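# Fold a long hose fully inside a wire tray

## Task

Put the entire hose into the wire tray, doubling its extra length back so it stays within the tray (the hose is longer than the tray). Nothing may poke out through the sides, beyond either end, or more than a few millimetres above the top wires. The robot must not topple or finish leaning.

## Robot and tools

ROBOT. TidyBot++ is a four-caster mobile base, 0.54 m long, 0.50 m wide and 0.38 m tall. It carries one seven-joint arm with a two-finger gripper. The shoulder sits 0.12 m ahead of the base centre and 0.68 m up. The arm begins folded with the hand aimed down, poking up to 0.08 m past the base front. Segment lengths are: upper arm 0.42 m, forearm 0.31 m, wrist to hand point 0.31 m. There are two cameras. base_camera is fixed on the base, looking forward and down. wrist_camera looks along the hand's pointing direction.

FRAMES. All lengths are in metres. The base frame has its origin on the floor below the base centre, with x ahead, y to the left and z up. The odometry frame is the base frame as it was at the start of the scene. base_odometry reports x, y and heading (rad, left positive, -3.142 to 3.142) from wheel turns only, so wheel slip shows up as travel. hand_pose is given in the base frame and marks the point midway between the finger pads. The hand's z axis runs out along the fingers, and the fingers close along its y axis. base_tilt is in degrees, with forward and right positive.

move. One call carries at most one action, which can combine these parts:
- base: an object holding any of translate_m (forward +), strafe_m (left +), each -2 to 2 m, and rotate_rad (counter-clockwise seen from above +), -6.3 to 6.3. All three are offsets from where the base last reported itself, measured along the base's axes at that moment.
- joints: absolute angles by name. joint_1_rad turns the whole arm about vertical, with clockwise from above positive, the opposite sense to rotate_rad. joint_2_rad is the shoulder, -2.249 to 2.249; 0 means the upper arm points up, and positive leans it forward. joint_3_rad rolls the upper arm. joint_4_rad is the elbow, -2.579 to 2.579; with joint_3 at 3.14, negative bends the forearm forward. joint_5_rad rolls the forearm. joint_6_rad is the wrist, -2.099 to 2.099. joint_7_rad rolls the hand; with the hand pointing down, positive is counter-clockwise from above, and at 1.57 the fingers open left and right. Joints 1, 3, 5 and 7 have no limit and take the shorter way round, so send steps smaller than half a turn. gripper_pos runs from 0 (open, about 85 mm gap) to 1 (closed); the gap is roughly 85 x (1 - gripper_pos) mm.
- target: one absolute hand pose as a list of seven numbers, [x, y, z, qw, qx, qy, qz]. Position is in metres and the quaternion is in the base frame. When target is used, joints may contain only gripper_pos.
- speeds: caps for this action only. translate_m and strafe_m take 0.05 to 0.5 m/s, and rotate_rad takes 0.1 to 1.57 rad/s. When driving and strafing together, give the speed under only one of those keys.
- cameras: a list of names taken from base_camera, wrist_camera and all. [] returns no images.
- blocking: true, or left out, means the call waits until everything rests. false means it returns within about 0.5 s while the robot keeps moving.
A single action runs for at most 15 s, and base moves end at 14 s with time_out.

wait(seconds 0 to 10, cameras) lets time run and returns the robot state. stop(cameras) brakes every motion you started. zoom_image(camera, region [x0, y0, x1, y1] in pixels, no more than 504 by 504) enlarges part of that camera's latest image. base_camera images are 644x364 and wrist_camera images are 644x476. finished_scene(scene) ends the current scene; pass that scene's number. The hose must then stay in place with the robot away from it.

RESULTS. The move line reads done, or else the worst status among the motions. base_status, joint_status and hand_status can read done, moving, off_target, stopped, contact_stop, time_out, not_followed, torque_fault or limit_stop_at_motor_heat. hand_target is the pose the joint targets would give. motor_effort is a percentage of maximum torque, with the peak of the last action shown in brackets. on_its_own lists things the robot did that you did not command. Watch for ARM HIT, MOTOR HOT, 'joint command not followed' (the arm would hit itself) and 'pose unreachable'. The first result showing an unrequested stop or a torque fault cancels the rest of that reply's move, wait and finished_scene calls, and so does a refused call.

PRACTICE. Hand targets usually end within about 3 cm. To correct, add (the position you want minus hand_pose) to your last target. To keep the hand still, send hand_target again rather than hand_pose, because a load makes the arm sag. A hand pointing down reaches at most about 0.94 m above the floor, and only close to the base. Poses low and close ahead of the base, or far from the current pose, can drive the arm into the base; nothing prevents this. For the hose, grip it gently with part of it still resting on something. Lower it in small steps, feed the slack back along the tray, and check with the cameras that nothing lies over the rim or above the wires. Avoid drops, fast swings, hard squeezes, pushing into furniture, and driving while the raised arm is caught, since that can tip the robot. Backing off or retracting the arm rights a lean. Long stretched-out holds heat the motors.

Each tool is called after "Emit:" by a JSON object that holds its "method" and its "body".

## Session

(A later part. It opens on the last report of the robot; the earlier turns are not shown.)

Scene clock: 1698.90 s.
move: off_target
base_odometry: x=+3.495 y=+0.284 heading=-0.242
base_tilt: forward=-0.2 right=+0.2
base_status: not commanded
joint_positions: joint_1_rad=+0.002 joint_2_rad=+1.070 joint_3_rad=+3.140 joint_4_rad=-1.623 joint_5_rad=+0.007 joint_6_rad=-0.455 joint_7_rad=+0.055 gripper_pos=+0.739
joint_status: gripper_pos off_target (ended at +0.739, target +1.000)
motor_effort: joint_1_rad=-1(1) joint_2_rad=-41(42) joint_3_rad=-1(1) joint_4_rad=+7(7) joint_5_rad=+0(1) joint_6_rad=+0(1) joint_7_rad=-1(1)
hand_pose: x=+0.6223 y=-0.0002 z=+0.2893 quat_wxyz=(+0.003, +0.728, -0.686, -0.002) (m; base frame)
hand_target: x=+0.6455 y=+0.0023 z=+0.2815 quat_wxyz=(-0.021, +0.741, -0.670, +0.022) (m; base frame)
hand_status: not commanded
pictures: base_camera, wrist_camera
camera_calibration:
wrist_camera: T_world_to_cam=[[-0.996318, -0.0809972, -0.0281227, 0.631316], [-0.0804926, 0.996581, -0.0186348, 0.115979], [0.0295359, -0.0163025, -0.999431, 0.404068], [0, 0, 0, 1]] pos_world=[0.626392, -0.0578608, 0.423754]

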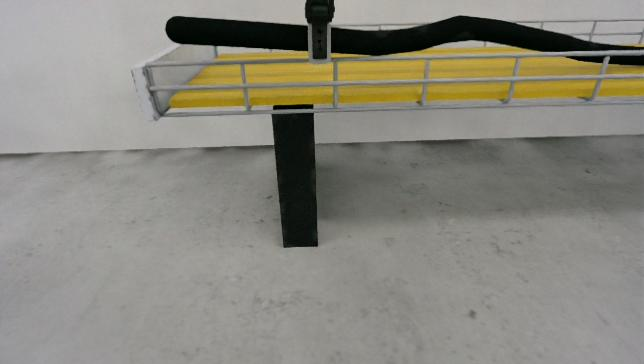

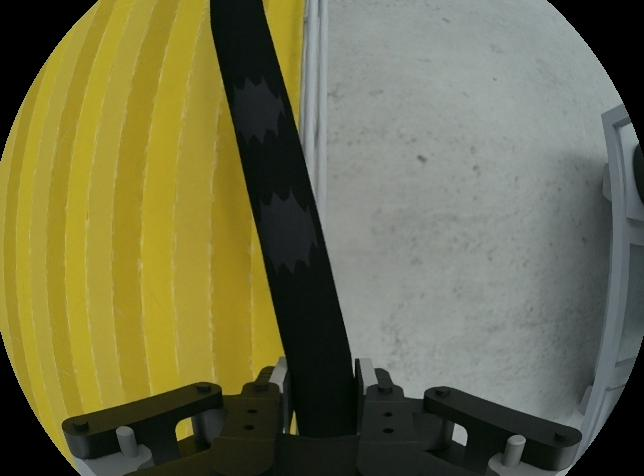

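Emit:
{"method": "move", "body": {"joints": {"joint_2_rad": 0.72, "joint_4_rad": -1.60, "joint_6_rad": -0.90, "joint_7_rad": -0.03}, "cameras": []}}

Emit:
{"method": "move", "body": {"base": {"translate_m": 0.13}, "speeds": {"translate_m": 0.2}}}

Emit:
{"method": "move", "body": {"joints": {"joint_2_rad": 1.19, "joint_4_rad": -1.58, "joint_6_rad": -0.30}}}

Scene clock: 1706.07 s.
move: done
base_odometry: x=+3.495 y=+0.284 heading=-0.242
base_tilt: forward=-0.1 right=+0.2
base_status: not commanded
joint_positions: joint_1_rad=+0.005 joint_2_rad=+0.714 joint_3_rad=+3.144 joint_4_rad=-1.616 joint_5_rad=+0.007 joint_6_rad=-0.817 joint_7_rad=+0.021 gripper_pos=+0.739
joint_status: all done
motor_effort: joint_1_rad=-3(4) joint_2_rad=-40(47) joint_3_rad=-2(3) joint_4_rad=+12(12) joint_5_rad=-1(2) joint_6_rad=+0(1) joint_7_rad=-1(2)
hand_pose: x=+0.6209 y=-0.0042 z=+0.4723 quat_wxyz=(+0.004, +0.714, -0.700, +0.001) (m; base frame)
hand_target: x=+0.6022 y=+0.0021 z=+0.4737 quat_wxyz=(+0.028, +0.696, -0.717, -0.028) (m; base frame)
hand_status: not commanded
pictures: none
No camera images: "cameras" was empty.

Scene clock: 1707.47 s.
move: done
base_odometry: x=+3.622 y=+0.253 heading=-0.242
base_tilt: forward=-0.2 right=+0.1
base_status: done
joint_positions: joint_1_rad=+0.005 joint_2_rad=+0.713 joint_3_rad=+3.144 joint_4_rad=-1.616 joint_5_rad=+0.007 joint_6_rad=-0.828 joint_7_rad=+0.021 gripper_pos=+0.739
joint_status: not commanded
motor_effort: joint_1_rad=+1(5) joint_2_rad=-39(41) joint_3_rad=+1(3) joint_4_rad=+12(13) joint_5_rad=+1(2) joint_6_rad=+0(1) joint_7_rad=-1(1)
hand_pose: x=+0.6179 y=-0.0042 z=+0.4726 quat_wxyz=(+0.008, +0.714, -0.700, -0.003) (m; base frame)
hand_target: x=+0.6022 y=+0.0021 z=+0.4737 quat_wxyz=(+0.028, +0.696, -0.717, -0.028) (m; base frame)
hand_status: not commanded
pictures: base_camera, wrist_camera
camera_calibration:
wrist_camera: T_world_to_cam=[[-0.998991, -0.0405734, -0.0192558, 0.629319], [-0.0401198, 0.998921, -0.0233886, 0.100357], [0.020184, -0.0225925, -0.999541, 0.593151], [0, 0, 0, 1]] pos_world=[0.620738, -0.0613144, 0.607344]

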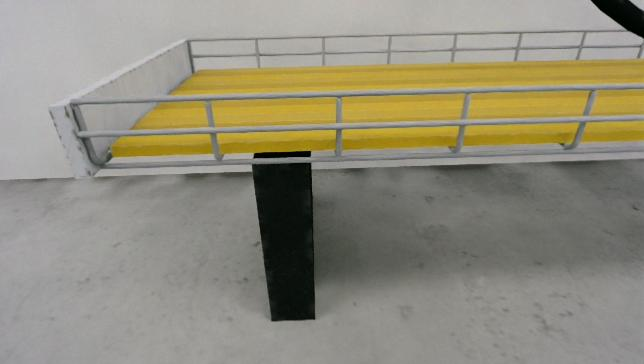

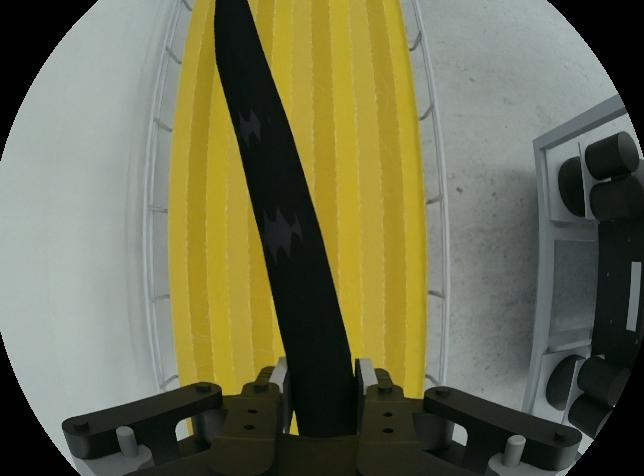

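Scene clock: 1709.60 s.
move: done
base_odometry: x=+3.622 y=+0.253 heading=-0.242
base_tilt: forward=-0.1 right=+0.2
base_status: not commanded
joint_positions: joint_1_rad=-0.006 joint_2_rad=+1.159 joint_3_rad=+3.133 joint_4_rad=-1.604 joint_5_rad=+0.007 joint_6_rad=-0.394 joint_7_rad=+0.021 gripper_pos=+0.739
joint_status: all done
motor_effort: joint_1_rad=+3(3) joint_2_rad=-37(46) joint_3_rad=+3(4) joint_4_rad=+8(12) joint_5_rad=+1(2) joint_6_rad=+3(7) joint_7_rad=-1(1)
hand_pose: x=+0.6163 y=+0.0085 z=+0.2472 quat_wxyz=(+0.003, +0.720, -0.694, -0.007) (m; base frame)
hand_target: x=+0.6460 y=+0.0023 z=+0.2348 quat_wxyz=(-0.026, +0.696, -0.717, +0.024) (m; base frame)
hand_status: not commanded
pictures: base_camera, wrist_camera
camera_calibration:
wrist_camera: T_world_to_cam=[[-0.998094, -0.0581886, -0.0205695, 0.623896], [-0.057968, 0.998256, -0.0111649, 0.0903782], [0.0211832, -0.00995121, -0.999726, 0.36747], [0, 0, 0, 1]] pos_world=[0.620161, -0.0502602, 0.381212]

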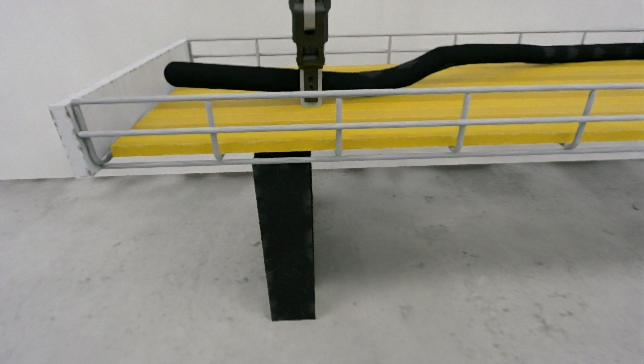

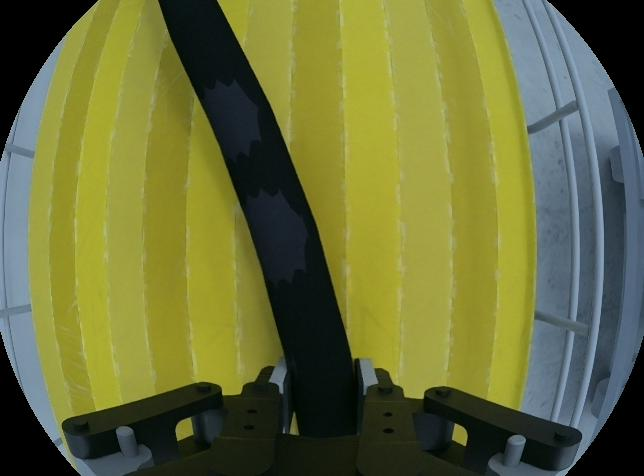

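Emit:
{"method": "move", "body": {"joints": {"gripper_pos": 0.4}, "cameras": ["base_camera"]}}

Emit:
{"method": "move", "body": {"joints": {"joint_2_rad": 0.72, "joint_4_rad": -1.60, "joint_6_rad": -0.90, "gripper_pos": 0.1}, "cameras": ["base_camera"]}}

Emit:
{"method": "move", "body": {"base": {"translate_m": -0.15, "strafe_m": -0.17}}}

Emit:
{"method": "zoom_image", "body": {"camera": "base_camera", "region": [100, 0, 500, 120]}}

Scene clock: 1715.43 s.
move: done
base_odometry: x=+3.622 y=+0.253 heading=-0.242
base_tilt: forward=-0.2 right=+0.1
base_status: not commanded
joint_positions: joint_1_rad=-0.004 joint_2_rad=+1.166 joint_3_rad=+3.137 joint_4_rad=-1.595 joint_5_rad=+0.007 joint_6_rad=-0.372 joint_7_rad=+0.020 gripper_pos=+0.400
joint_status: all done
motor_effort: joint_1_rad=+0(3) joint_2_rad=-43(43) joint_3_rad=+0(4) joint_4_rad=+5(8) joint_5_rad=+0(1) joint_6_rad=+0(4) joint_7_rad=-1(1)
hand_pose: x=+0.6251 y=+0.0052 z=+0.2445 quat_wxyz=(-0.004, +0.719, -0.695, +0.003) (m; base frame)
hand_target: x=+0.6460 y=+0.0023 z=+0.2348 quat_wxyz=(-0.026, +0.696, -0.717, +0.024) (m; base frame)
hand_status: not commanded
pictures: base_camera

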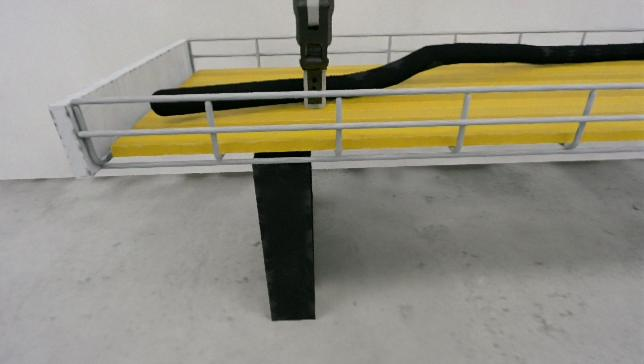

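Scene clock: 1717.43 s.
move: done
base_odometry: x=+3.622 y=+0.253 heading=-0.242
base_tilt: forward=-0.2 right=+0.2
base_status: not commanded
joint_positions: joint_1_rad=-0.004 joint_2_rad=+0.705 joint_3_rad=+3.137 joint_4_rad=-1.595 joint_5_rad=+0.007 joint_6_rad=-0.818 joint_7_rad=+0.020 gripper_pos=+0.100
joint_status: all done
motor_effort: joint_1_rad=-1(1) joint_2_rad=-38(46) joint_3_rad=-1(1) joint_4_rad=+11(12) joint_5_rad=+0(1) joint_6_rad=+0(1) joint_7_rad=+0(1)
hand_pose: x=+0.6332 y=+0.0041 z=+0.4816 quat_wxyz=(-0.007, +0.719, -0.695, +0.009) (m; base frame)
hand_target: x=+0.6022 y=+0.0021 z=+0.4737 quat_wxyz=(+0.028, +0.696, -0.717, -0.028) (m; base frame)
hand_status: not commanded
pictures: base_camera

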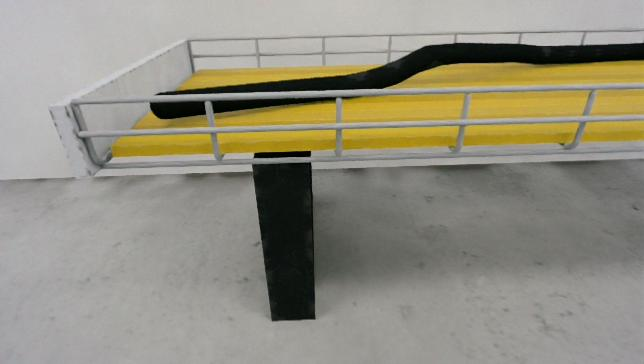

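Scene clock: 1719.03 s.
move: done
base_odometry: x=+3.435 y=+0.124 heading=-0.242
base_tilt: forward=-0.1 right=+0.2
base_status: done
joint_positions: joint_1_rad=+0.004 joint_2_rad=+0.704 joint_3_rad=+3.138 joint_4_rad=-1.595 joint_5_rad=+0.007 joint_6_rad=-0.825 joint_7_rad=+0.020 gripper_pos=+0.100
joint_status: not commanded
motor_effort: joint_1_rad=-1(4) joint_2_rad=-38(40) joint_3_rad=+0(2) joint_4_rad=+12(13) joint_5_rad=+0(1) joint_6_rad=+0(1) joint_7_rad=-1(1)
hand_pose: x=+0.6313 y=-0.0003 z=+0.4819 quat_wxyz=(-0.005, +0.716, -0.698, +0.007) (m; base frame)
hand_target: x=+0.6022 y=+0.0021 z=+0.4737 quat_wxyz=(+0.028, +0.696, -0.717, -0.028) (m; base frame)
hand_status: not commanded
pictures: base_camera, wrist_camera
camera_calibration:
wrist_camera: T_world_to_cam=[[-0.997583, -0.0461896, -0.0519019, 0.657939], [-0.04517, 0.998766, -0.0206498, 0.0990692], [0.0527917, -0.0182555, -0.998439, 0.581099], [0, 0, 0, 1]] pos_world=[0.630147, -0.0579488, 0.616386]

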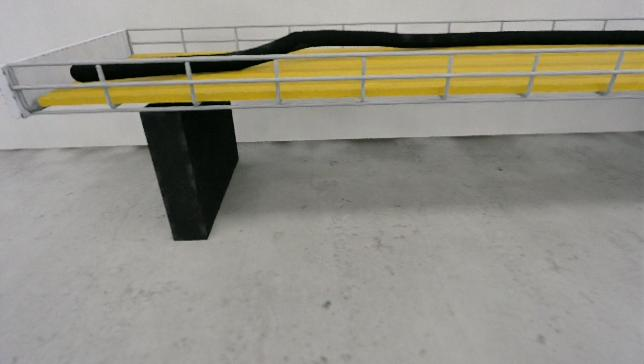

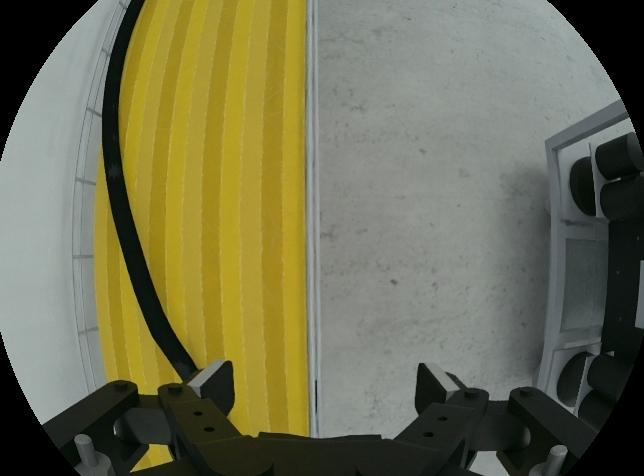

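Scaled by 1.260.

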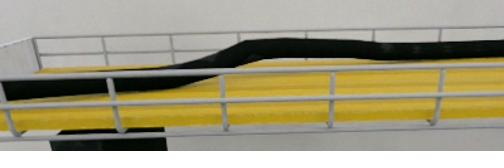

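Emit:
{"method": "move", "body": {"base": {"translate_m": 0.25, "strafe_m": -0.30}, "joints": {"joint_2_rad": 0.958, "joint_4_rad": -1.634, "joint_6_rad": -0.46, "joint_7_rad": 0.1, "gripper_pos": 0.1}}}

Scene clock: 1753.20 s.
move: done
base_odometry: x=+3.606 y=-0.228 heading=-0.243
base_tilt: forward=-0.1 right=+0.2
base_status: done
joint_positions: joint_1_rad=+0.006 joint_2_rad=+0.940 joint_3_rad=+3.139 joint_4_rad=-1.621 joint_5_rad=+0.007 joint_6_rad=-0.538 joint_7_rad=+0.052 gripper_pos=+0.100
joint_status: all done
motor_effort: joint_1_rad=-1(4) joint_2_rad=-41(46) joint_3_rad=-1(3) joint_4_rad=+8(13) joint_5_rad=+0(1) joint_6_rad=+0(1) joint_7_rad=+0(1)
hand_pose: x=+0.6441 y=-0.0016 z=+0.3562 quat_wxyz=(-0.014, +0.726, -0.688, +0.016) (m; base frame)
hand_target: x=+0.6553 y=+0.0023 z=+0.3457 quat_wxyz=(-0.031, +0.741, -0.670, +0.033) (m; base frame)
hand_status: not commanded
pictures: base_camera, wrist_camera
camera_calibration:
wrist_camera: T_world_to_cam=[[-0.994247, -0.0751465, -0.0763279, 0.670657], [-0.0736656, 0.997039, -0.0220388, 0.117258], [0.077758, -0.0162892, -0.996839, 0.438218], [0, 0, 0, 1]] pos_world=[0.641361, -0.0593752, 0.490607]

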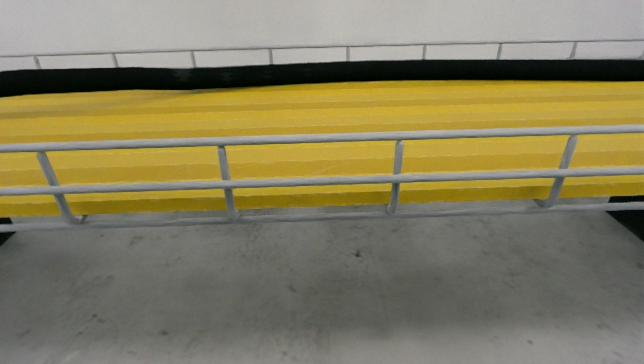

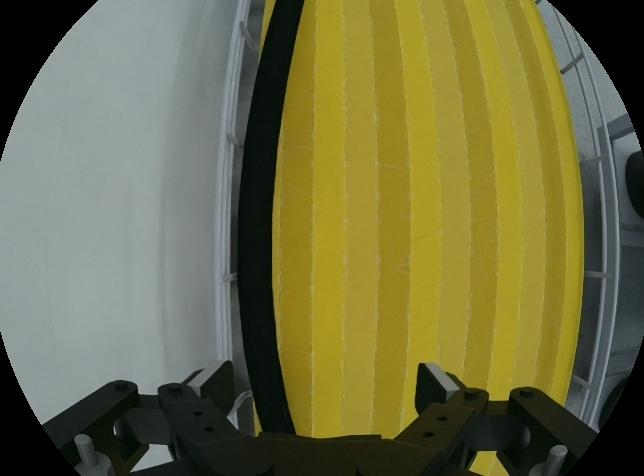

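Emit:
{"method": "move", "body": {"base": {"translate_m": 0.028}, "joints": {"joint_2_rad": 1.18, "joint_4_rad": -1.58, "joint_6_rad": -0.30, "joint_7_rad": 0.2}}}

Emit:
{"method": "move", "body": {"joints": {"gripper_pos": 1}, "cameras": []}}

Emit:
{"method": "move", "body": {"base": {"translate_m": -0.12}, "joints": {"joint_2_rad": 0.958, "joint_4_rad": -1.634, "joint_6_rad": -0.6}, "speeds": {"translate_m": 0.2}}}

Emit:
{"method": "move", "body": {"joints": {"joint_2_rad": 1.45, "joint_4_rad": -0.90, "joint_6_rad": -1.69}}}

Scene clock: 1767.60 s.
move: off_target
base_odometry: x=+3.633 y=-0.235 heading=-0.243
base_tilt: forward=-0.2 right=+0.1
base_status: done
joint_positions: joint_1_rad=+0.006 joint_2_rad=+1.137 joint_3_rad=+3.139 joint_4_rad=-1.591 joint_5_rad=+0.007 joint_6_rad=-0.380 joint_7_rad=+0.147 gripper_pos=+0.100
joint_status: joint_2_rad off_target (ended at +1.137, target +1.180); the others done
motor_effort: joint_1_rad=-1(3) joint_2_rad=-39(45) joint_3_rad=+0(2) joint_4_rad=+8(11) joint_5_rad=+0(1) joint_6_rad=+2(4) joint_7_rad=-1(2)
hand_pose: x=+0.6370 y=-0.0010 z=+0.2595 quat_wxyz=(-0.010, +0.757, -0.653, +0.013) (m; base frame)
hand_target: x=+0.6505 y=+0.0023 z=+0.2401 quat_wxyz=(-0.026, +0.774, -0.632, +0.031) (m; base frame)
hand_status: not commanded
pictures: base_camera, wrist_camera
camera_calibration:
wrist_camera: T_world_to_cam=[[-0.983328, -0.169194, -0.0666256, 0.646696], [-0.168008, 0.985516, -0.0230656, 0.174361], [0.0695632, -0.0114874, -0.997511, 0.347782], [0, 0, 0, 1]] pos_world=[0.641016, -0.0584232, 0.394025]

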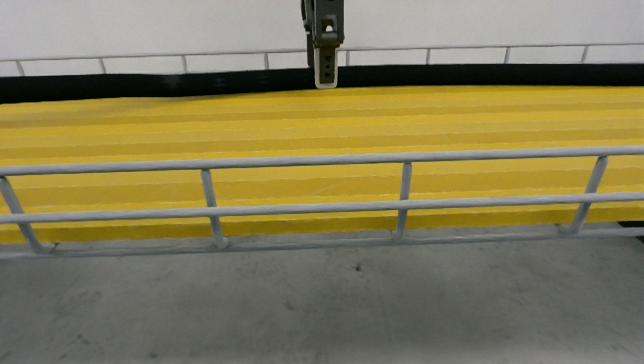

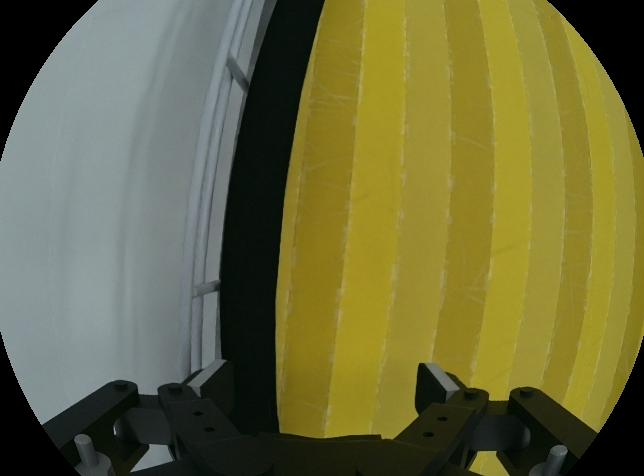

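Scene clock: 1768.63 s.
move: done
base_odometry: x=+3.633 y=-0.235 heading=-0.243
base_tilt: forward=-0.1 right=+0.1
base_status: not commanded
joint_positions: joint_1_rad=+0.001 joint_2_rad=+1.122 joint_3_rad=+3.137 joint_4_rad=-1.569 joint_5_rad=+0.007 joint_6_rad=-0.353 joint_7_rad=+0.148 gripper_pos=+0.999
joint_status: all done
motor_effort: joint_1_rad=+0(2) joint_2_rad=-34(38) joint_3_rad=+0(3) joint_4_rad=+3(6) joint_5_rad=+0(1) joint_6_rad=-1(3) joint_7_rad=+0(1)
hand_pose: x=+0.6652 y=+0.0026 z=+0.2716 quat_wxyz=(-0.032, +0.759, -0.649, +0.037) (m; base frame)
hand_target: x=+0.6505 y=+0.0023 z=+0.2401 quat_wxyz=(-0.026, +0.774, -0.632, +0.031) (m; base frame)
hand_status: not commanded
pictures: none
No camera images: "cameras" was empty.

Scene clock: 1770.10 s.
move: done
base_odometry: x=+3.516 y=-0.206 heading=-0.243
base_tilt: forward=-0.1 right=+0.2
base_status: done
joint_positions: joint_1_rad=+0.000 joint_2_rad=+0.937 joint_3_rad=+3.137 joint_4_rad=-1.615 joint_5_rad=+0.007 joint_6_rad=-0.522 joint_7_rad=+0.148 gripper_pos=+0.999
joint_status: all done
motor_effort: joint_1_rad=+0(3) joint_2_rad=-41(48) joint_3_rad=+0(2) joint_4_rad=+9(9) joint_5_rad=+0(1) joint_6_rad=+1(3) joint_7_rad=-1(1)
hand_pose: x=+0.6539 y=+0.0027 z=+0.3592 quat_wxyz=(-0.022, +0.760, -0.649, +0.026) (m; base frame)
hand_target: x=+0.6117 y=+0.0022 z=+0.3449 quat_wxyz=(+0.015, +0.774, -0.632, -0.020) (m; base frame)
hand_status: not commanded
pictures: base_camera, wrist_camera
camera_calibration:
wrist_camera: T_world_to_cam=[[-0.978871, -0.177583, -0.101372, 0.680108], [-0.175511, 0.984048, -0.0290712, 0.182897], [0.104918, -0.010665, -0.994424, 0.421962], [0, 0, 0, 1]] pos_world=[0.653567, -0.0547041, 0.49387]

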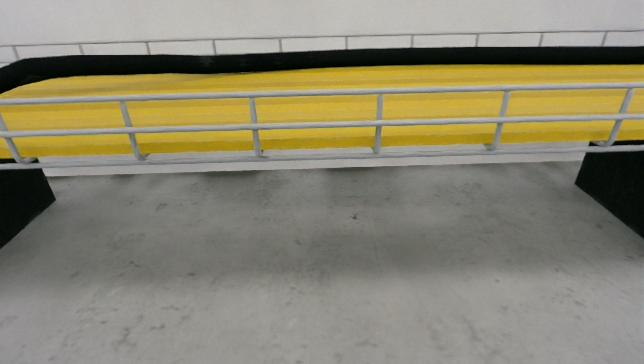

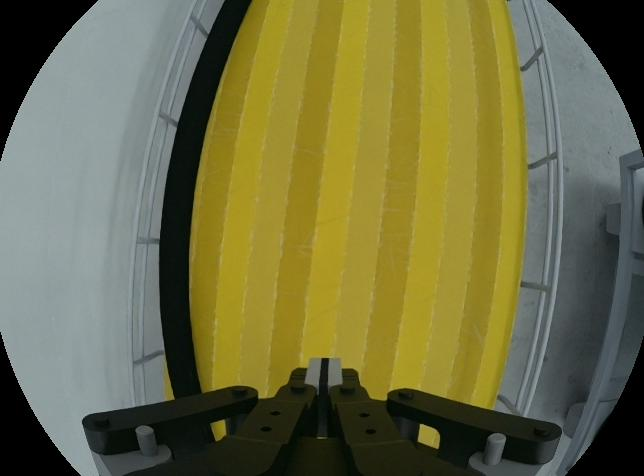

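Scene clock: 1772.50 s.
move: done
base_odometry: x=+3.516 y=-0.206 heading=-0.243
base_tilt: forward=-0.2 right=+0.2
base_status: not commanded
joint_positions: joint_1_rad=+0.000 joint_2_rad=+1.418 joint_3_rad=+3.137 joint_4_rad=-0.920 joint_5_rad=+0.007 joint_6_rad=-1.610 joint_7_rad=+0.148 gripper_pos=+0.999
joint_status: all done
motor_effort: joint_1_rad=-1(1) joint_2_rad=-46(49) joint_3_rad=+0(1) joint_4_rad=+7(10) joint_5_rad=+0(1) joint_6_rad=-6(7) joint_7_rad=+0(2)
hand_pose: x=+0.5365 y=+0.0009 z=+0.3124 quat_wxyz=(+0.257, +0.698, -0.599, -0.296) (m; base frame)
hand_target: x=+0.5168 y=+0.0020 z=+0.3177 quat_wxyz=(+0.274, +0.698, -0.570, -0.337) (m; base frame)
hand_status: not commanded
pictures: base_camera, wrist_camera
camera_calibration:
wrist_camera: T_world_to_cam=[[-0.705804, -0.172421, 0.687103, 0.167302], [-0.134645, 0.984898, 0.10884, 0.0976448], [-0.695493, -0.0156957, -0.718361, 0.730826], [0, 0, 0, 1]] pos_world=[0.639515, -0.0558529, 0.399416]

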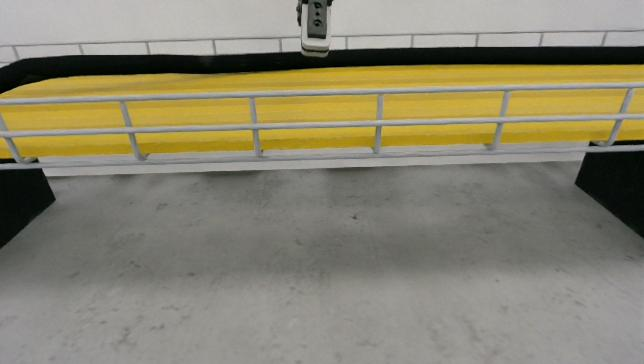

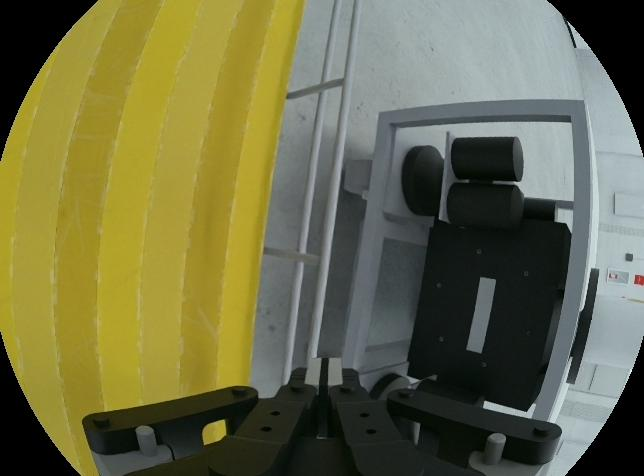

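Emit:
{"method": "move", "body": {"joints": {"joint_2_rad": 0.958, "joint_4_rad": -1.634, "joint_6_rad": -0.46, "gripper_pos": 0.1, "joint_7_rad": 0.1}, "cameras": []}}

Emit:
{"method": "move", "body": {"base": {"translate_m": 0.125}}}

Scene clock: 1778.17 s.
move: done
base_odometry: x=+3.516 y=-0.206 heading=-0.243
base_tilt: forward=-0.1 right=+0.2
base_status: not commanded
joint_positions: joint_1_rad=+0.000 joint_2_rad=+0.947 joint_3_rad=+3.137 joint_4_rad=-1.614 joint_5_rad=+0.007 joint_6_rad=-0.543 joint_7_rad=+0.148 gripper_pos=+0.100
joint_status: all done
motor_effort: joint_1_rad=-1(1) joint_2_rad=-41(48) joint_3_rad=+0(1) joint_4_rad=+9(9) joint_5_rad=+0(1) joint_6_rad=+0(7) joint_7_rad=-1(2)
hand_pose: x=+0.6450 y=+0.0026 z=+0.3538 quat_wxyz=(-0.012, +0.760, -0.650, +0.015) (m; base frame)
hand_target: x=+0.6552 y=+0.0023 z=+0.3457 quat_wxyz=(-0.031, +0.741, -0.670, +0.033) (m; base frame)
hand_status: not commanded
pictures: none
No camera images: "cameras" was empty.

Scene clock: 1779.50 s.
move: done
base_odometry: x=+3.638 y=-0.236 heading=-0.244
base_tilt: forward=-0.2 right=+0.2
base_status: done
joint_positions: joint_1_rad=+0.000 joint_2_rad=+0.945 joint_3_rad=+3.137 joint_4_rad=-1.621 joint_5_rad=+0.007 joint_6_rad=-0.534 joint_7_rad=+0.148 gripper_pos=+0.100
joint_status: not commanded
motor_effort: joint_1_rad=+0(3) joint_2_rad=-41(42) joint_3_rad=-1(2) joint_4_rad=+8(10) joint_5_rad=+0(1) joint_6_rad=+0(1) joint_7_rad=+0(1)
hand_pose: x=+0.6439 y=+0.0026 z=+0.3534 quat_wxyz=(-0.013, +0.760, -0.650, +0.016) (m; base frame)
hand_target: x=+0.6552 y=+0.0023 z=+0.3457 quat_wxyz=(-0.031, +0.741, -0.670, +0.033) (m; base frame)
hand_status: not commanded
pictures: base_camera, wrist_camera
camera_calibration:
wrist_camera: T_world_to_cam=[[-0.981315, -0.177203, -0.0749647, 0.662003], [-0.175839, 0.984115, -0.0244703, 0.179667], [0.0781101, -0.0108314, -0.996886, 0.435311], [0, 0, 0, 1]] pos_world=[0.647224, -0.0547893, 0.487978]

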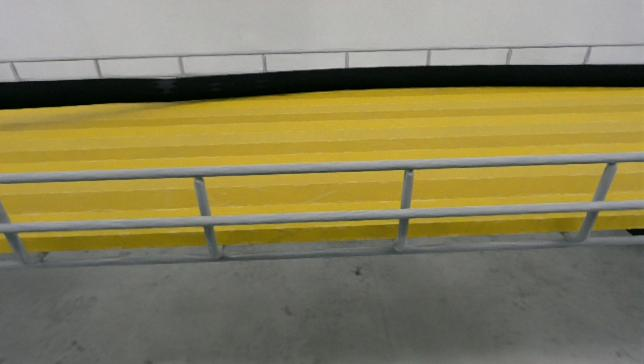

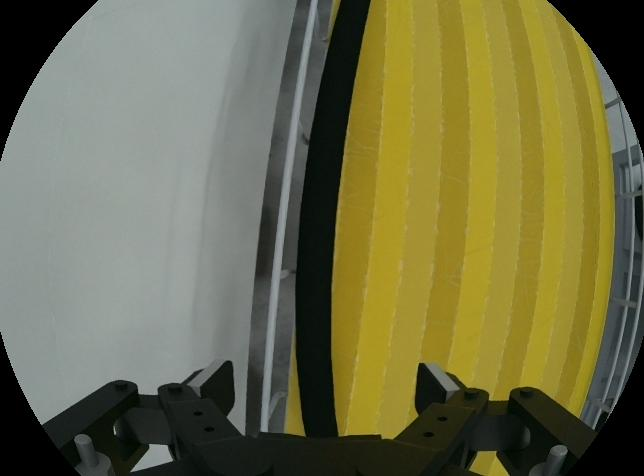

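Emit:
{"method": "move", "body": {"base": {"translate_m": 0.003}, "joints": {"joint_2_rad": 1.14, "joint_4_rad": -1.615, "joint_6_rad": -0.32, "joint_7_rad": 0.1, "gripper_pos": 0.5}}}

Scene clock: 1786.83 s.
move: done
base_odometry: x=+3.641 y=-0.238 heading=-0.244
base_tilt: forward=-0.2 right=+0.1
base_status: done
joint_positions: joint_1_rad=+0.000 joint_2_rad=+1.123 joint_3_rad=+3.137 joint_4_rad=-1.621 joint_5_rad=+0.007 joint_6_rad=-0.406 joint_7_rad=+0.148 gripper_pos=+0.500
joint_status: all done
motor_effort: joint_1_rad=+0(3) joint_2_rad=-41(46) joint_3_rad=+0(2) joint_4_rad=+7(10) joint_5_rad=+0(1) joint_6_rad=+1(3) joint_7_rad=-1(2)
hand_pose: x=+0.6176 y=+0.0029 z=+0.2630 quat_wxyz=(+0.002, +0.760, -0.650, -0.003) (m; base frame)
hand_target: x=+0.6405 y=+0.0023 z=+0.2558 quat_wxyz=(-0.023, +0.741, -0.670, +0.024) (m; base frame)
hand_status: not commanded
pictures: base_camera, wrist_camera
camera_calibration:
wrist_camera: T_world_to_cam=[[-0.983813, -0.177129, -0.0271378, 0.618396], [-0.17678, 0.984139, -0.0147832, 0.170523], [0.0293259, -0.00974653, -0.999522, 0.378101], [0, 0, 0, 1]] pos_world=[0.627444, -0.0545978, 0.397223]

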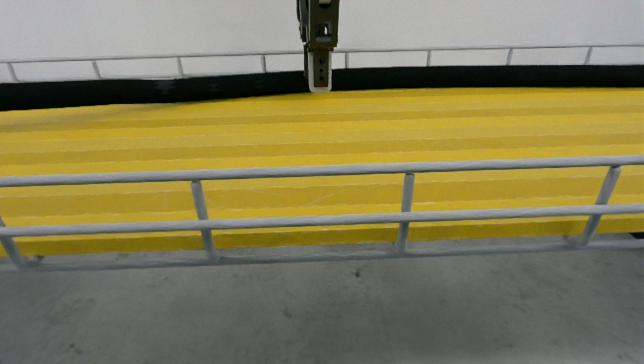

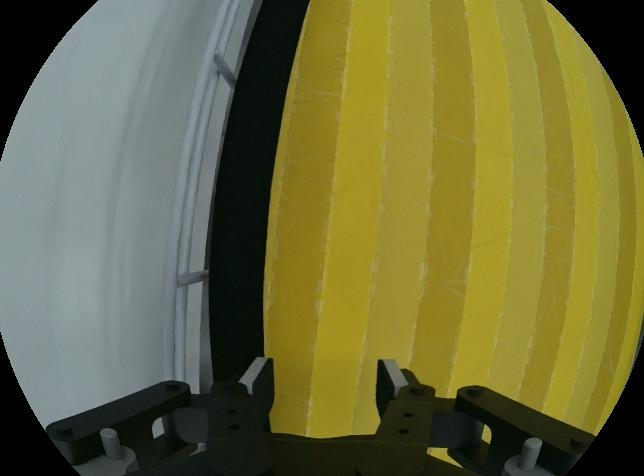

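Emit:
{"method": "move", "body": {"joints": {"joint_2_rad": 1.04, "joint_4_rad": -1.635, "joint_6_rad": -0.42}, "cameras": []}}

Emit:
{"method": "move", "body": {"base": {"translate_m": 0.034}, "cameras": []}}

Emit:
{"method": "move", "body": {"joints": {"joint_2_rad": 1.15, "joint_4_rad": -1.61, "joint_6_rad": -0.32}}}

Scene clock: 1794.07 s.
move: done
base_odometry: x=+3.641 y=-0.238 heading=-0.244
base_tilt: forward=-0.1 right=+0.2
base_status: not commanded
joint_positions: joint_1_rad=+0.000 joint_2_rad=+1.018 joint_3_rad=+3.137 joint_4_rad=-1.621 joint_5_rad=+0.007 joint_6_rad=-0.406 joint_7_rad=+0.148 gripper_pos=+0.500
joint_status: all done
motor_effort: joint_1_rad=+0(1) joint_2_rad=-42(45) joint_3_rad=+0(1) joint_4_rad=+7(8) joint_5_rad=+0(1) joint_6_rad=+1(1) joint_7_rad=-1(1)
hand_pose: x=+0.6586 y=+0.0029 z=+0.3176 quat_wxyz=(-0.032, +0.759, -0.649, +0.037) (m; base frame)
hand_target: x=+0.6377 y=+0.0023 z=+0.3031 quat_wxyz=(-0.016, +0.742, -0.670, +0.017) (m; base frame)
hand_status: not commanded
pictures: none
No camera images: "cameras" was empty.

Scene clock: 1794.93 s.
move: done
base_odometry: x=+3.674 y=-0.246 heading=-0.245
base_tilt: forward=-0.2 right=+0.2
base_status: done
joint_positions: joint_1_rad=+0.000 joint_2_rad=+1.018 joint_3_rad=+3.137 joint_4_rad=-1.624 joint_5_rad=+0.007 joint_6_rad=-0.406 joint_7_rad=+0.148 gripper_pos=+0.500
joint_status: not commanded
motor_effort: joint_1_rad=-1(2) joint_2_rad=-41(43) joint_3_rad=-1(1) joint_4_rad=+7(9) joint_5_rad=+0(1) joint_6_rad=+1(2) joint_7_rad=-1(1)
hand_pose: x=+0.6567 y=+0.0029 z=+0.3170 quat_wxyz=(-0.031, +0.759, -0.649, +0.035) (m; base frame)
hand_target: x=+0.6377 y=+0.0023 z=+0.3031 quat_wxyz=(-0.016, +0.742, -0.670, +0.017) (m; base frame)
hand_status: not commanded
pictures: none
No camera images: "cameras" was empty.

Scene clock: 1795.87 s.
move: done
base_odometry: x=+3.674 y=-0.246 heading=-0.245
base_tilt: forward=-0.1 right=+0.2
base_status: not commanded
joint_positions: joint_1_rad=+0.000 joint_2_rad=+1.123 joint_3_rad=+3.137 joint_4_rad=-1.618 joint_5_rad=+0.007 joint_6_rad=-0.376 joint_7_rad=+0.148 gripper_pos=+0.500
joint_status: all done
motor_effort: joint_1_rad=+0(1) joint_2_rad=-40(44) joint_3_rad=+0(1) joint_4_rad=+5(8) joint_5_rad=+0(0) joint_6_rad=-1(6) joint_7_rad=+0(1)
hand_pose: x=+0.6287 y=+0.0030 z=+0.2634 quat_wxyz=(-0.009, +0.760, -0.650, +0.009) (m; base frame)
hand_target: x=+0.6393 y=+0.0023 z=+0.2512 quat_wxyz=(-0.021, +0.741, -0.670, +0.022) (m; base frame)
hand_status: not commanded
pictures: base_camera, wrist_camera
camera_calibration:
wrist_camera: T_world_to_cam=[[-0.982402, -0.17702, -0.0595877, 0.637003], [-0.176104, 0.984161, -0.0203418, 0.173451], [0.0622448, -0.00949023, -0.998016, 0.35706], [0, 0, 0, 1]] pos_world=[0.634113, -0.0545524, 0.397838]

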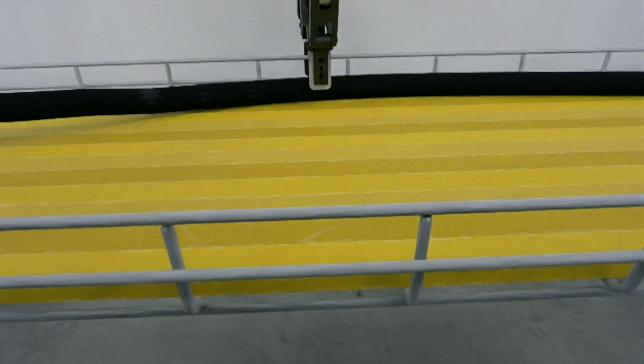

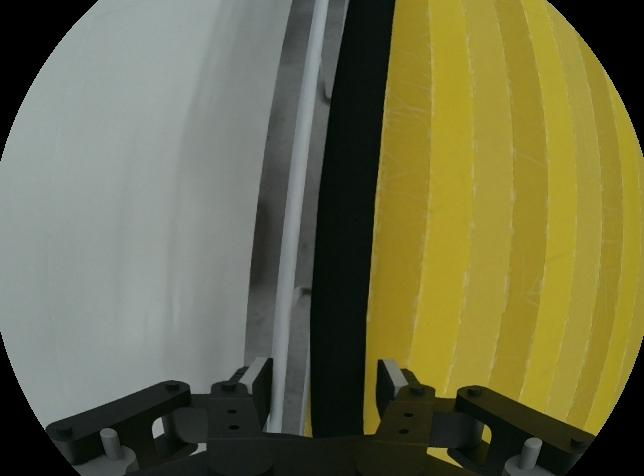

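Emit:
{"method": "move", "body": {"joints": {"gripper_pos": 1}}}

Scene clock: 1799.50 s.
move: off_target
base_odometry: x=+3.674 y=-0.246 heading=-0.245
base_tilt: forward=-0.2 right=+0.1
base_status: not commanded
joint_positions: joint_1_rad=+0.000 joint_2_rad=+1.115 joint_3_rad=+3.135 joint_4_rad=-1.608 joint_5_rad=+0.002 joint_6_rad=-0.374 joint_7_rad=+0.123 gripper_pos=+0.801
joint_status: gripper_pos off_target (ended at +0.801, target +1.000)
motor_effort: joint_1_rad=-1(2) joint_2_rad=-38(40) joint_3_rad=+0(3) joint_4_rad=+5(9) joint_5_rad=+2(5) joint_6_rad=+5(9) joint_7_rad=+2(4)
hand_pose: x=+0.6383 y=+0.0049 z=+0.2688 quat_wxyz=(-0.016, +0.751, -0.660, +0.015) (m; base frame)
hand_target: x=+0.6393 y=+0.0023 z=+0.2512 quat_wxyz=(-0.021, +0.741, -0.670, +0.022) (m; base frame)
hand_status: not commanded
pictures: base_camera, wrist_camera
camera_calibration:
wrist_camera: T_world_to_cam=[[-0.985654, -0.148948, -0.0793755, 0.654389], [-0.147907, 0.988821, -0.0188694, 0.154922], [0.0812988, -0.00685854, -0.996666, 0.349319], [0, 0, 0, 1]] pos_world=[0.639517, -0.053325, 0.40302]

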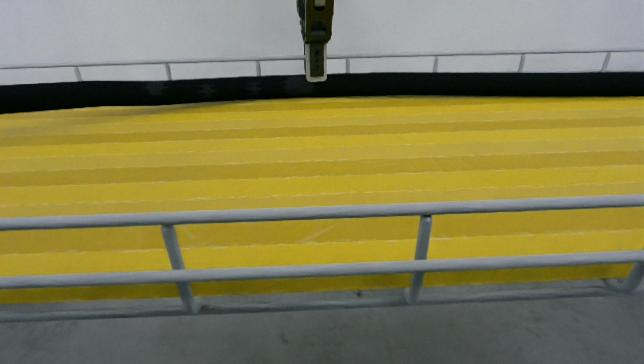

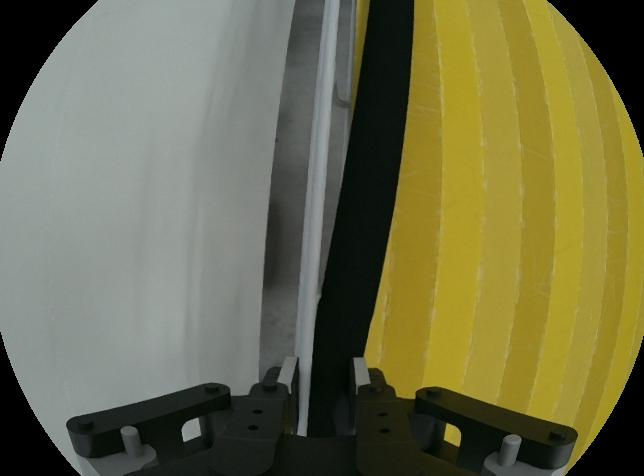

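Emit:
{"method": "move", "body": {"joints": {"joint_2_rad": 1.0, "joint_4_rad": -1.62, "joint_6_rad": -0.5}}}

Scene clock: 1803.60 s.
move: off_target
base_odometry: x=+3.674 y=-0.246 heading=-0.245
base_tilt: forward=-0.1 right=+0.2
base_status: not commanded
joint_positions: joint_1_rad=+0.000 joint_2_rad=+1.082 joint_3_rad=+3.136 joint_4_rad=-1.608 joint_5_rad=+0.002 joint_6_rad=-0.394 joint_7_rad=+0.123 gripper_pos=+0.982
joint_status: joint_2_rad off_target (ended at +1.082, target +1.000); joint_6_rad off_target (ended at -0.394, target -0.500); the others done
on_its_own: gripper_pos moved +0.181 to your old target +1.000
motor_effort: joint_1_rad=+0(2) joint_2_rad=-62(68) joint_3_rad=+0(2) joint_4_rad=+3(19) joint_5_rad=+3(3) joint_6_rad=-8(13) joint_7_rad=+2(3)
hand_pose: x=+0.6455 y=+0.0049 z=+0.2858 quat_wxyz=(-0.021, +0.751, -0.660, +0.020) (m; base frame)
hand_target: x=+0.6364 y=+0.0023 z=+0.3254 quat_wxyz=(-0.008, +0.742, -0.671, +0.008) (m; base frame)
hand_status: not commanded
pictures: base_camera, wrist_camera
camera_calibration:
wrist_camera: T_world_to_cam=[[-0.984562, -0.148969, -0.0919043, 0.665645], [-0.147657, 0.988817, -0.0209476, 0.156814], [0.0939971, -0.00705389, -0.995547, 0.357144], [0, 0, 0, 1]] pos_world=[0.644953, -0.0533804, 0.420015]

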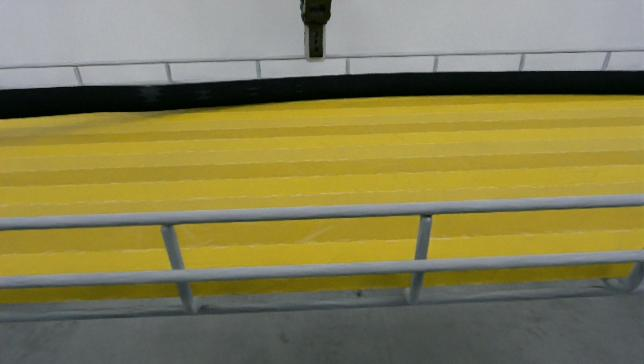

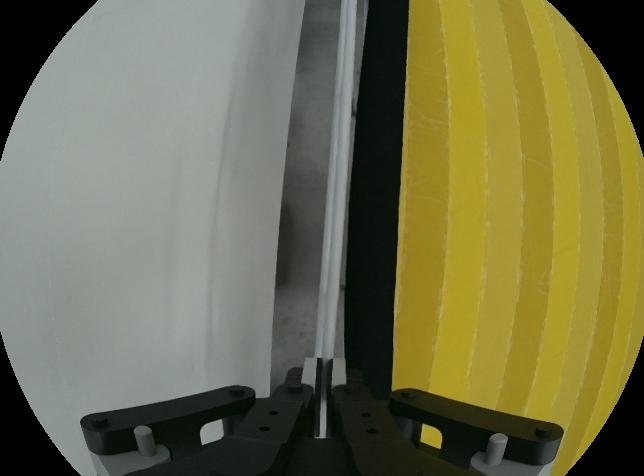

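Emit:
{"method": "move", "body": {"joints": {"gripper_pos": 0.7}, "cameras": []}}

Emit:
{"method": "move", "body": {"joints": {"joint_2_rad": 0.958, "joint_4_rad": -1.634, "joint_6_rad": -0.60, "gripper_pos": 0.1, "joint_7_rad": 0.1}}}

Scene clock: 1809.20 s.
move: done
base_odometry: x=+3.674 y=-0.246 heading=-0.245
base_tilt: forward=-0.1 right=+0.2
base_status: not commanded
joint_positions: joint_1_rad=+0.000 joint_2_rad=+0.975 joint_3_rad=+3.136 joint_4_rad=-1.617 joint_5_rad=+0.002 joint_6_rad=-0.447 joint_7_rad=+0.123 gripper_pos=+0.700
joint_status: all done
on_its_own: joint_2_rad moved -0.107 to your old target +1.000
motor_effort: joint_1_rad=+0(1) joint_2_rad=-41(64) joint_3_rad=-1(1) joint_4_rad=+8(12) joint_5_rad=+0(3) joint_6_rad=+1(7) joint_7_rad=+0(2)
hand_pose: x=+0.6632 y=+0.0048 z=+0.3402 quat_wxyz=(-0.035, +0.750, -0.659, +0.037) (m; base frame)
hand_target: x=+0.6364 y=+0.0023 z=+0.3254 quat_wxyz=(-0.008, +0.742, -0.671, +0.008) (m; base frame)
hand_status: not commanded
pictures: none
No camera images: "cameras" was empty.

Scene clock: 1810.07 s.
move: done
base_odometry: x=+3.674 y=-0.246 heading=-0.245
base_tilt: forward=-0.2 right=+0.1
base_status: not commanded
joint_positions: joint_1_rad=+0.000 joint_2_rad=+0.943 joint_3_rad=+3.136 joint_4_rad=-1.621 joint_5_rad=+0.002 joint_6_rad=-0.532 joint_7_rad=+0.123 gripper_pos=+0.100
joint_status: all done
motor_effort: joint_1_rad=+0(1) joint_2_rad=-41(44) joint_3_rad=-1(1) joint_4_rad=+8(10) joint_5_rad=+0(1) joint_6_rad=+0(2) joint_7_rad=-1(1)
hand_pose: x=+0.6451 y=+0.0046 z=+0.3548 quat_wxyz=(-0.016, +0.751, -0.660, +0.016) (m; base frame)
hand_target: x=+0.6117 y=+0.0022 z=+0.3449 quat_wxyz=(+0.016, +0.742, -0.670, -0.019) (m; base frame)
hand_status: not commanded
pictures: base_camera, wrist_camera
camera_calibration:
wrist_camera: T_world_to_cam=[[-0.985507, -0.149638, -0.0799058, 0.667957], [-0.148509, 0.98871, -0.0199213, 0.158619], [0.0819847, -0.00776581, -0.996603, 0.434004], [0, 0, 0, 1]] pos_world=[0.646251, -0.053506, 0.489063]

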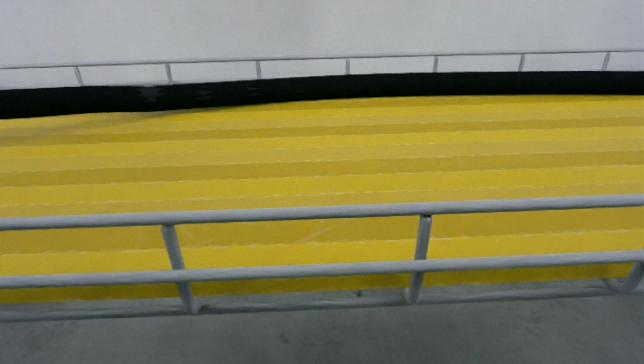

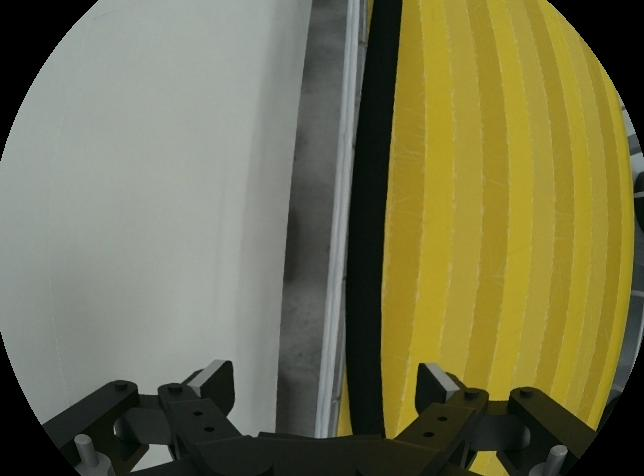

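Emit:
{"method": "move", "body": {"joints": {"joint_2_rad":0.7,"joint_4_rad":-1.8,"joint_6_rad":-0.64,"joint_7_rad":0.25}}}

Scene clock: 1840.27 s.
move: done
base_odometry: x=+3.674 y=-0.246 heading=-0.245
base_tilt: forward=-0.1 right=+0.2
base_status: not commanded
joint_positions: joint_1_rad=+0.000 joint_2_rad=+0.683 joint_3_rad=+3.136 joint_4_rad=-1.779 joint_5_rad=+0.002 joint_6_rad=-0.560 joint_7_rad=+0.198 gripper_pos=+0.100
joint_status: all done
motor_effort: joint_1_rad=-1(1) joint_2_rad=-36(43) joint_3_rad=+0(1) joint_4_rad=+10(10) joint_5_rad=+0(1) joint_6_rad=+1(2) joint_7_rad=+0(1)
hand_pose: x=+0.6192 y=+0.0044 z=+0.4545 quat_wxyz=(-0.039, +0.774, -0.630, +0.045) (m; base frame)
hand_target: x=+0.5787 y=+0.0022 z=+0.4405 quat_wxyz=(-0.001, +0.790, -0.613, +0.000) (m; base frame)
hand_status: not commanded
pictures: base_camera, wrist_camera
camera_calibration:
wrist_camera: T_world_to_cam=[[-0.962737, -0.22404, -0.151469, 0.669085], [-0.220411, 0.974564, -0.0405544, 0.210994], [0.156702, -0.00565778, -0.98763, 0.485216], [0, 0, 0, 1]] pos_world=[0.614624, -0.0529805, 0.589116]

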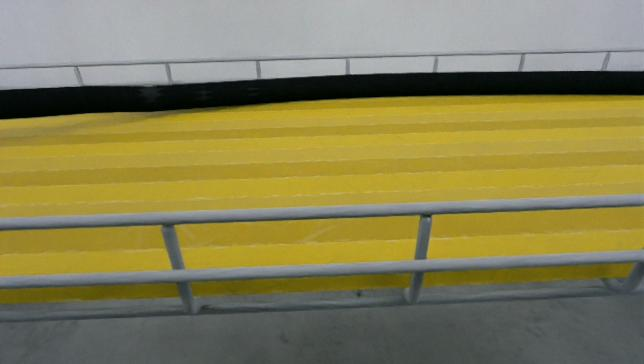

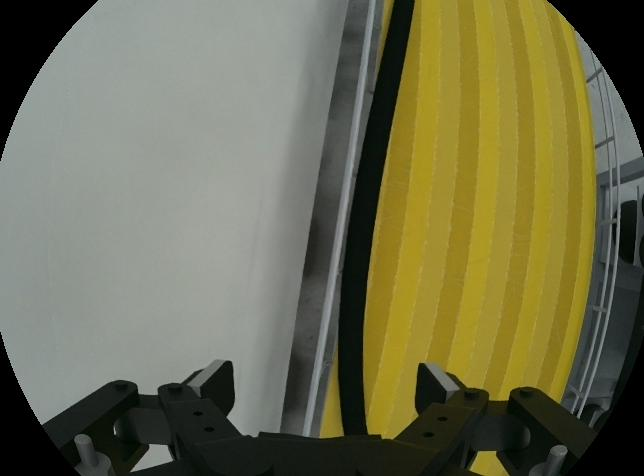

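Emit:
{"method": "move", "body": {"base": {"translate_m":-0.24,"strafe_m":0.245}, "joints": {"joint_2_rad":0.5,"joint_4_rad":-2.0,"joint_6_rad":-0.6}}}

Emit:
{"method": "zoom_image", "body": {"camera": "base_camera", "region": [140, 60, 500, 300]}}

Scene clock: 1850.20 s.
move: done
base_odometry: x=+3.500 y=+0.050 heading=-0.245
base_tilt: forward=-0.1 right=+0.1
base_status: done
joint_positions: joint_1_rad=-0.003 joint_2_rad=+0.487 joint_3_rad=+3.137 joint_4_rad=-1.984 joint_5_rad=+0.002 joint_6_rad=-0.560 joint_7_rad=+0.198 gripper_pos=+0.100
joint_status: all done
motor_effort: joint_1_rad=-1(4) joint_2_rad=-29(38) joint_3_rad=+0(2) joint_4_rad=+9(11) joint_5_rad=-1(1) joint_6_rad=+1(2) joint_7_rad=-1(1)
hand_pose: x=+0.5454 y=+0.0045 z=+0.4979 quat_wxyz=(-0.035, +0.775, -0.629, +0.042) (m; base frame)
hand_target: x=+0.5218 y=+0.0021 z=+0.4882 quat_wxyz=(-0.013, +0.790, -0.613, +0.016) (m; base frame)
hand_status: not commanded
pictures: base_camera, wrist_camera
camera_calibration:
wrist_camera: T_world_to_cam=[[-0.963581, -0.226592, -0.142013, 0.600382], [-0.223135, 0.973966, -0.0400236, 0.197568], [0.147384, -0.00687803, -0.989055, 0.545411], [0, 0, 0, 1]] pos_world=[0.542217, -0.0526316, 0.632611]

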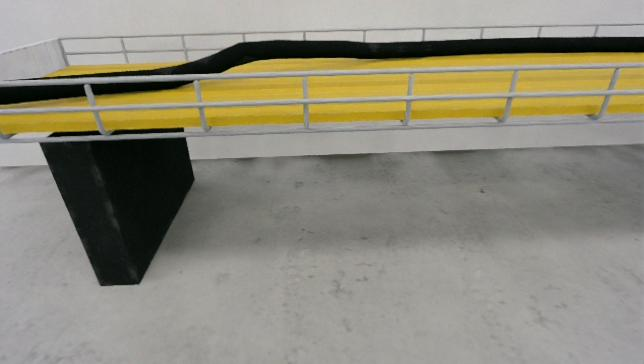

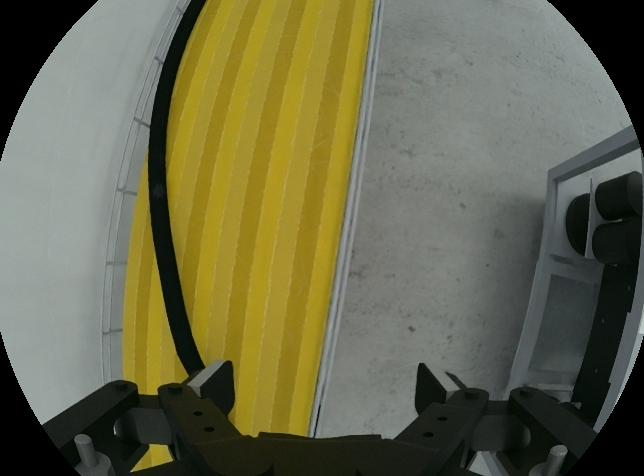

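Scaled by 1.400.

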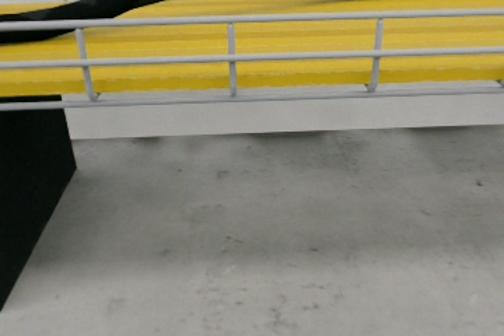

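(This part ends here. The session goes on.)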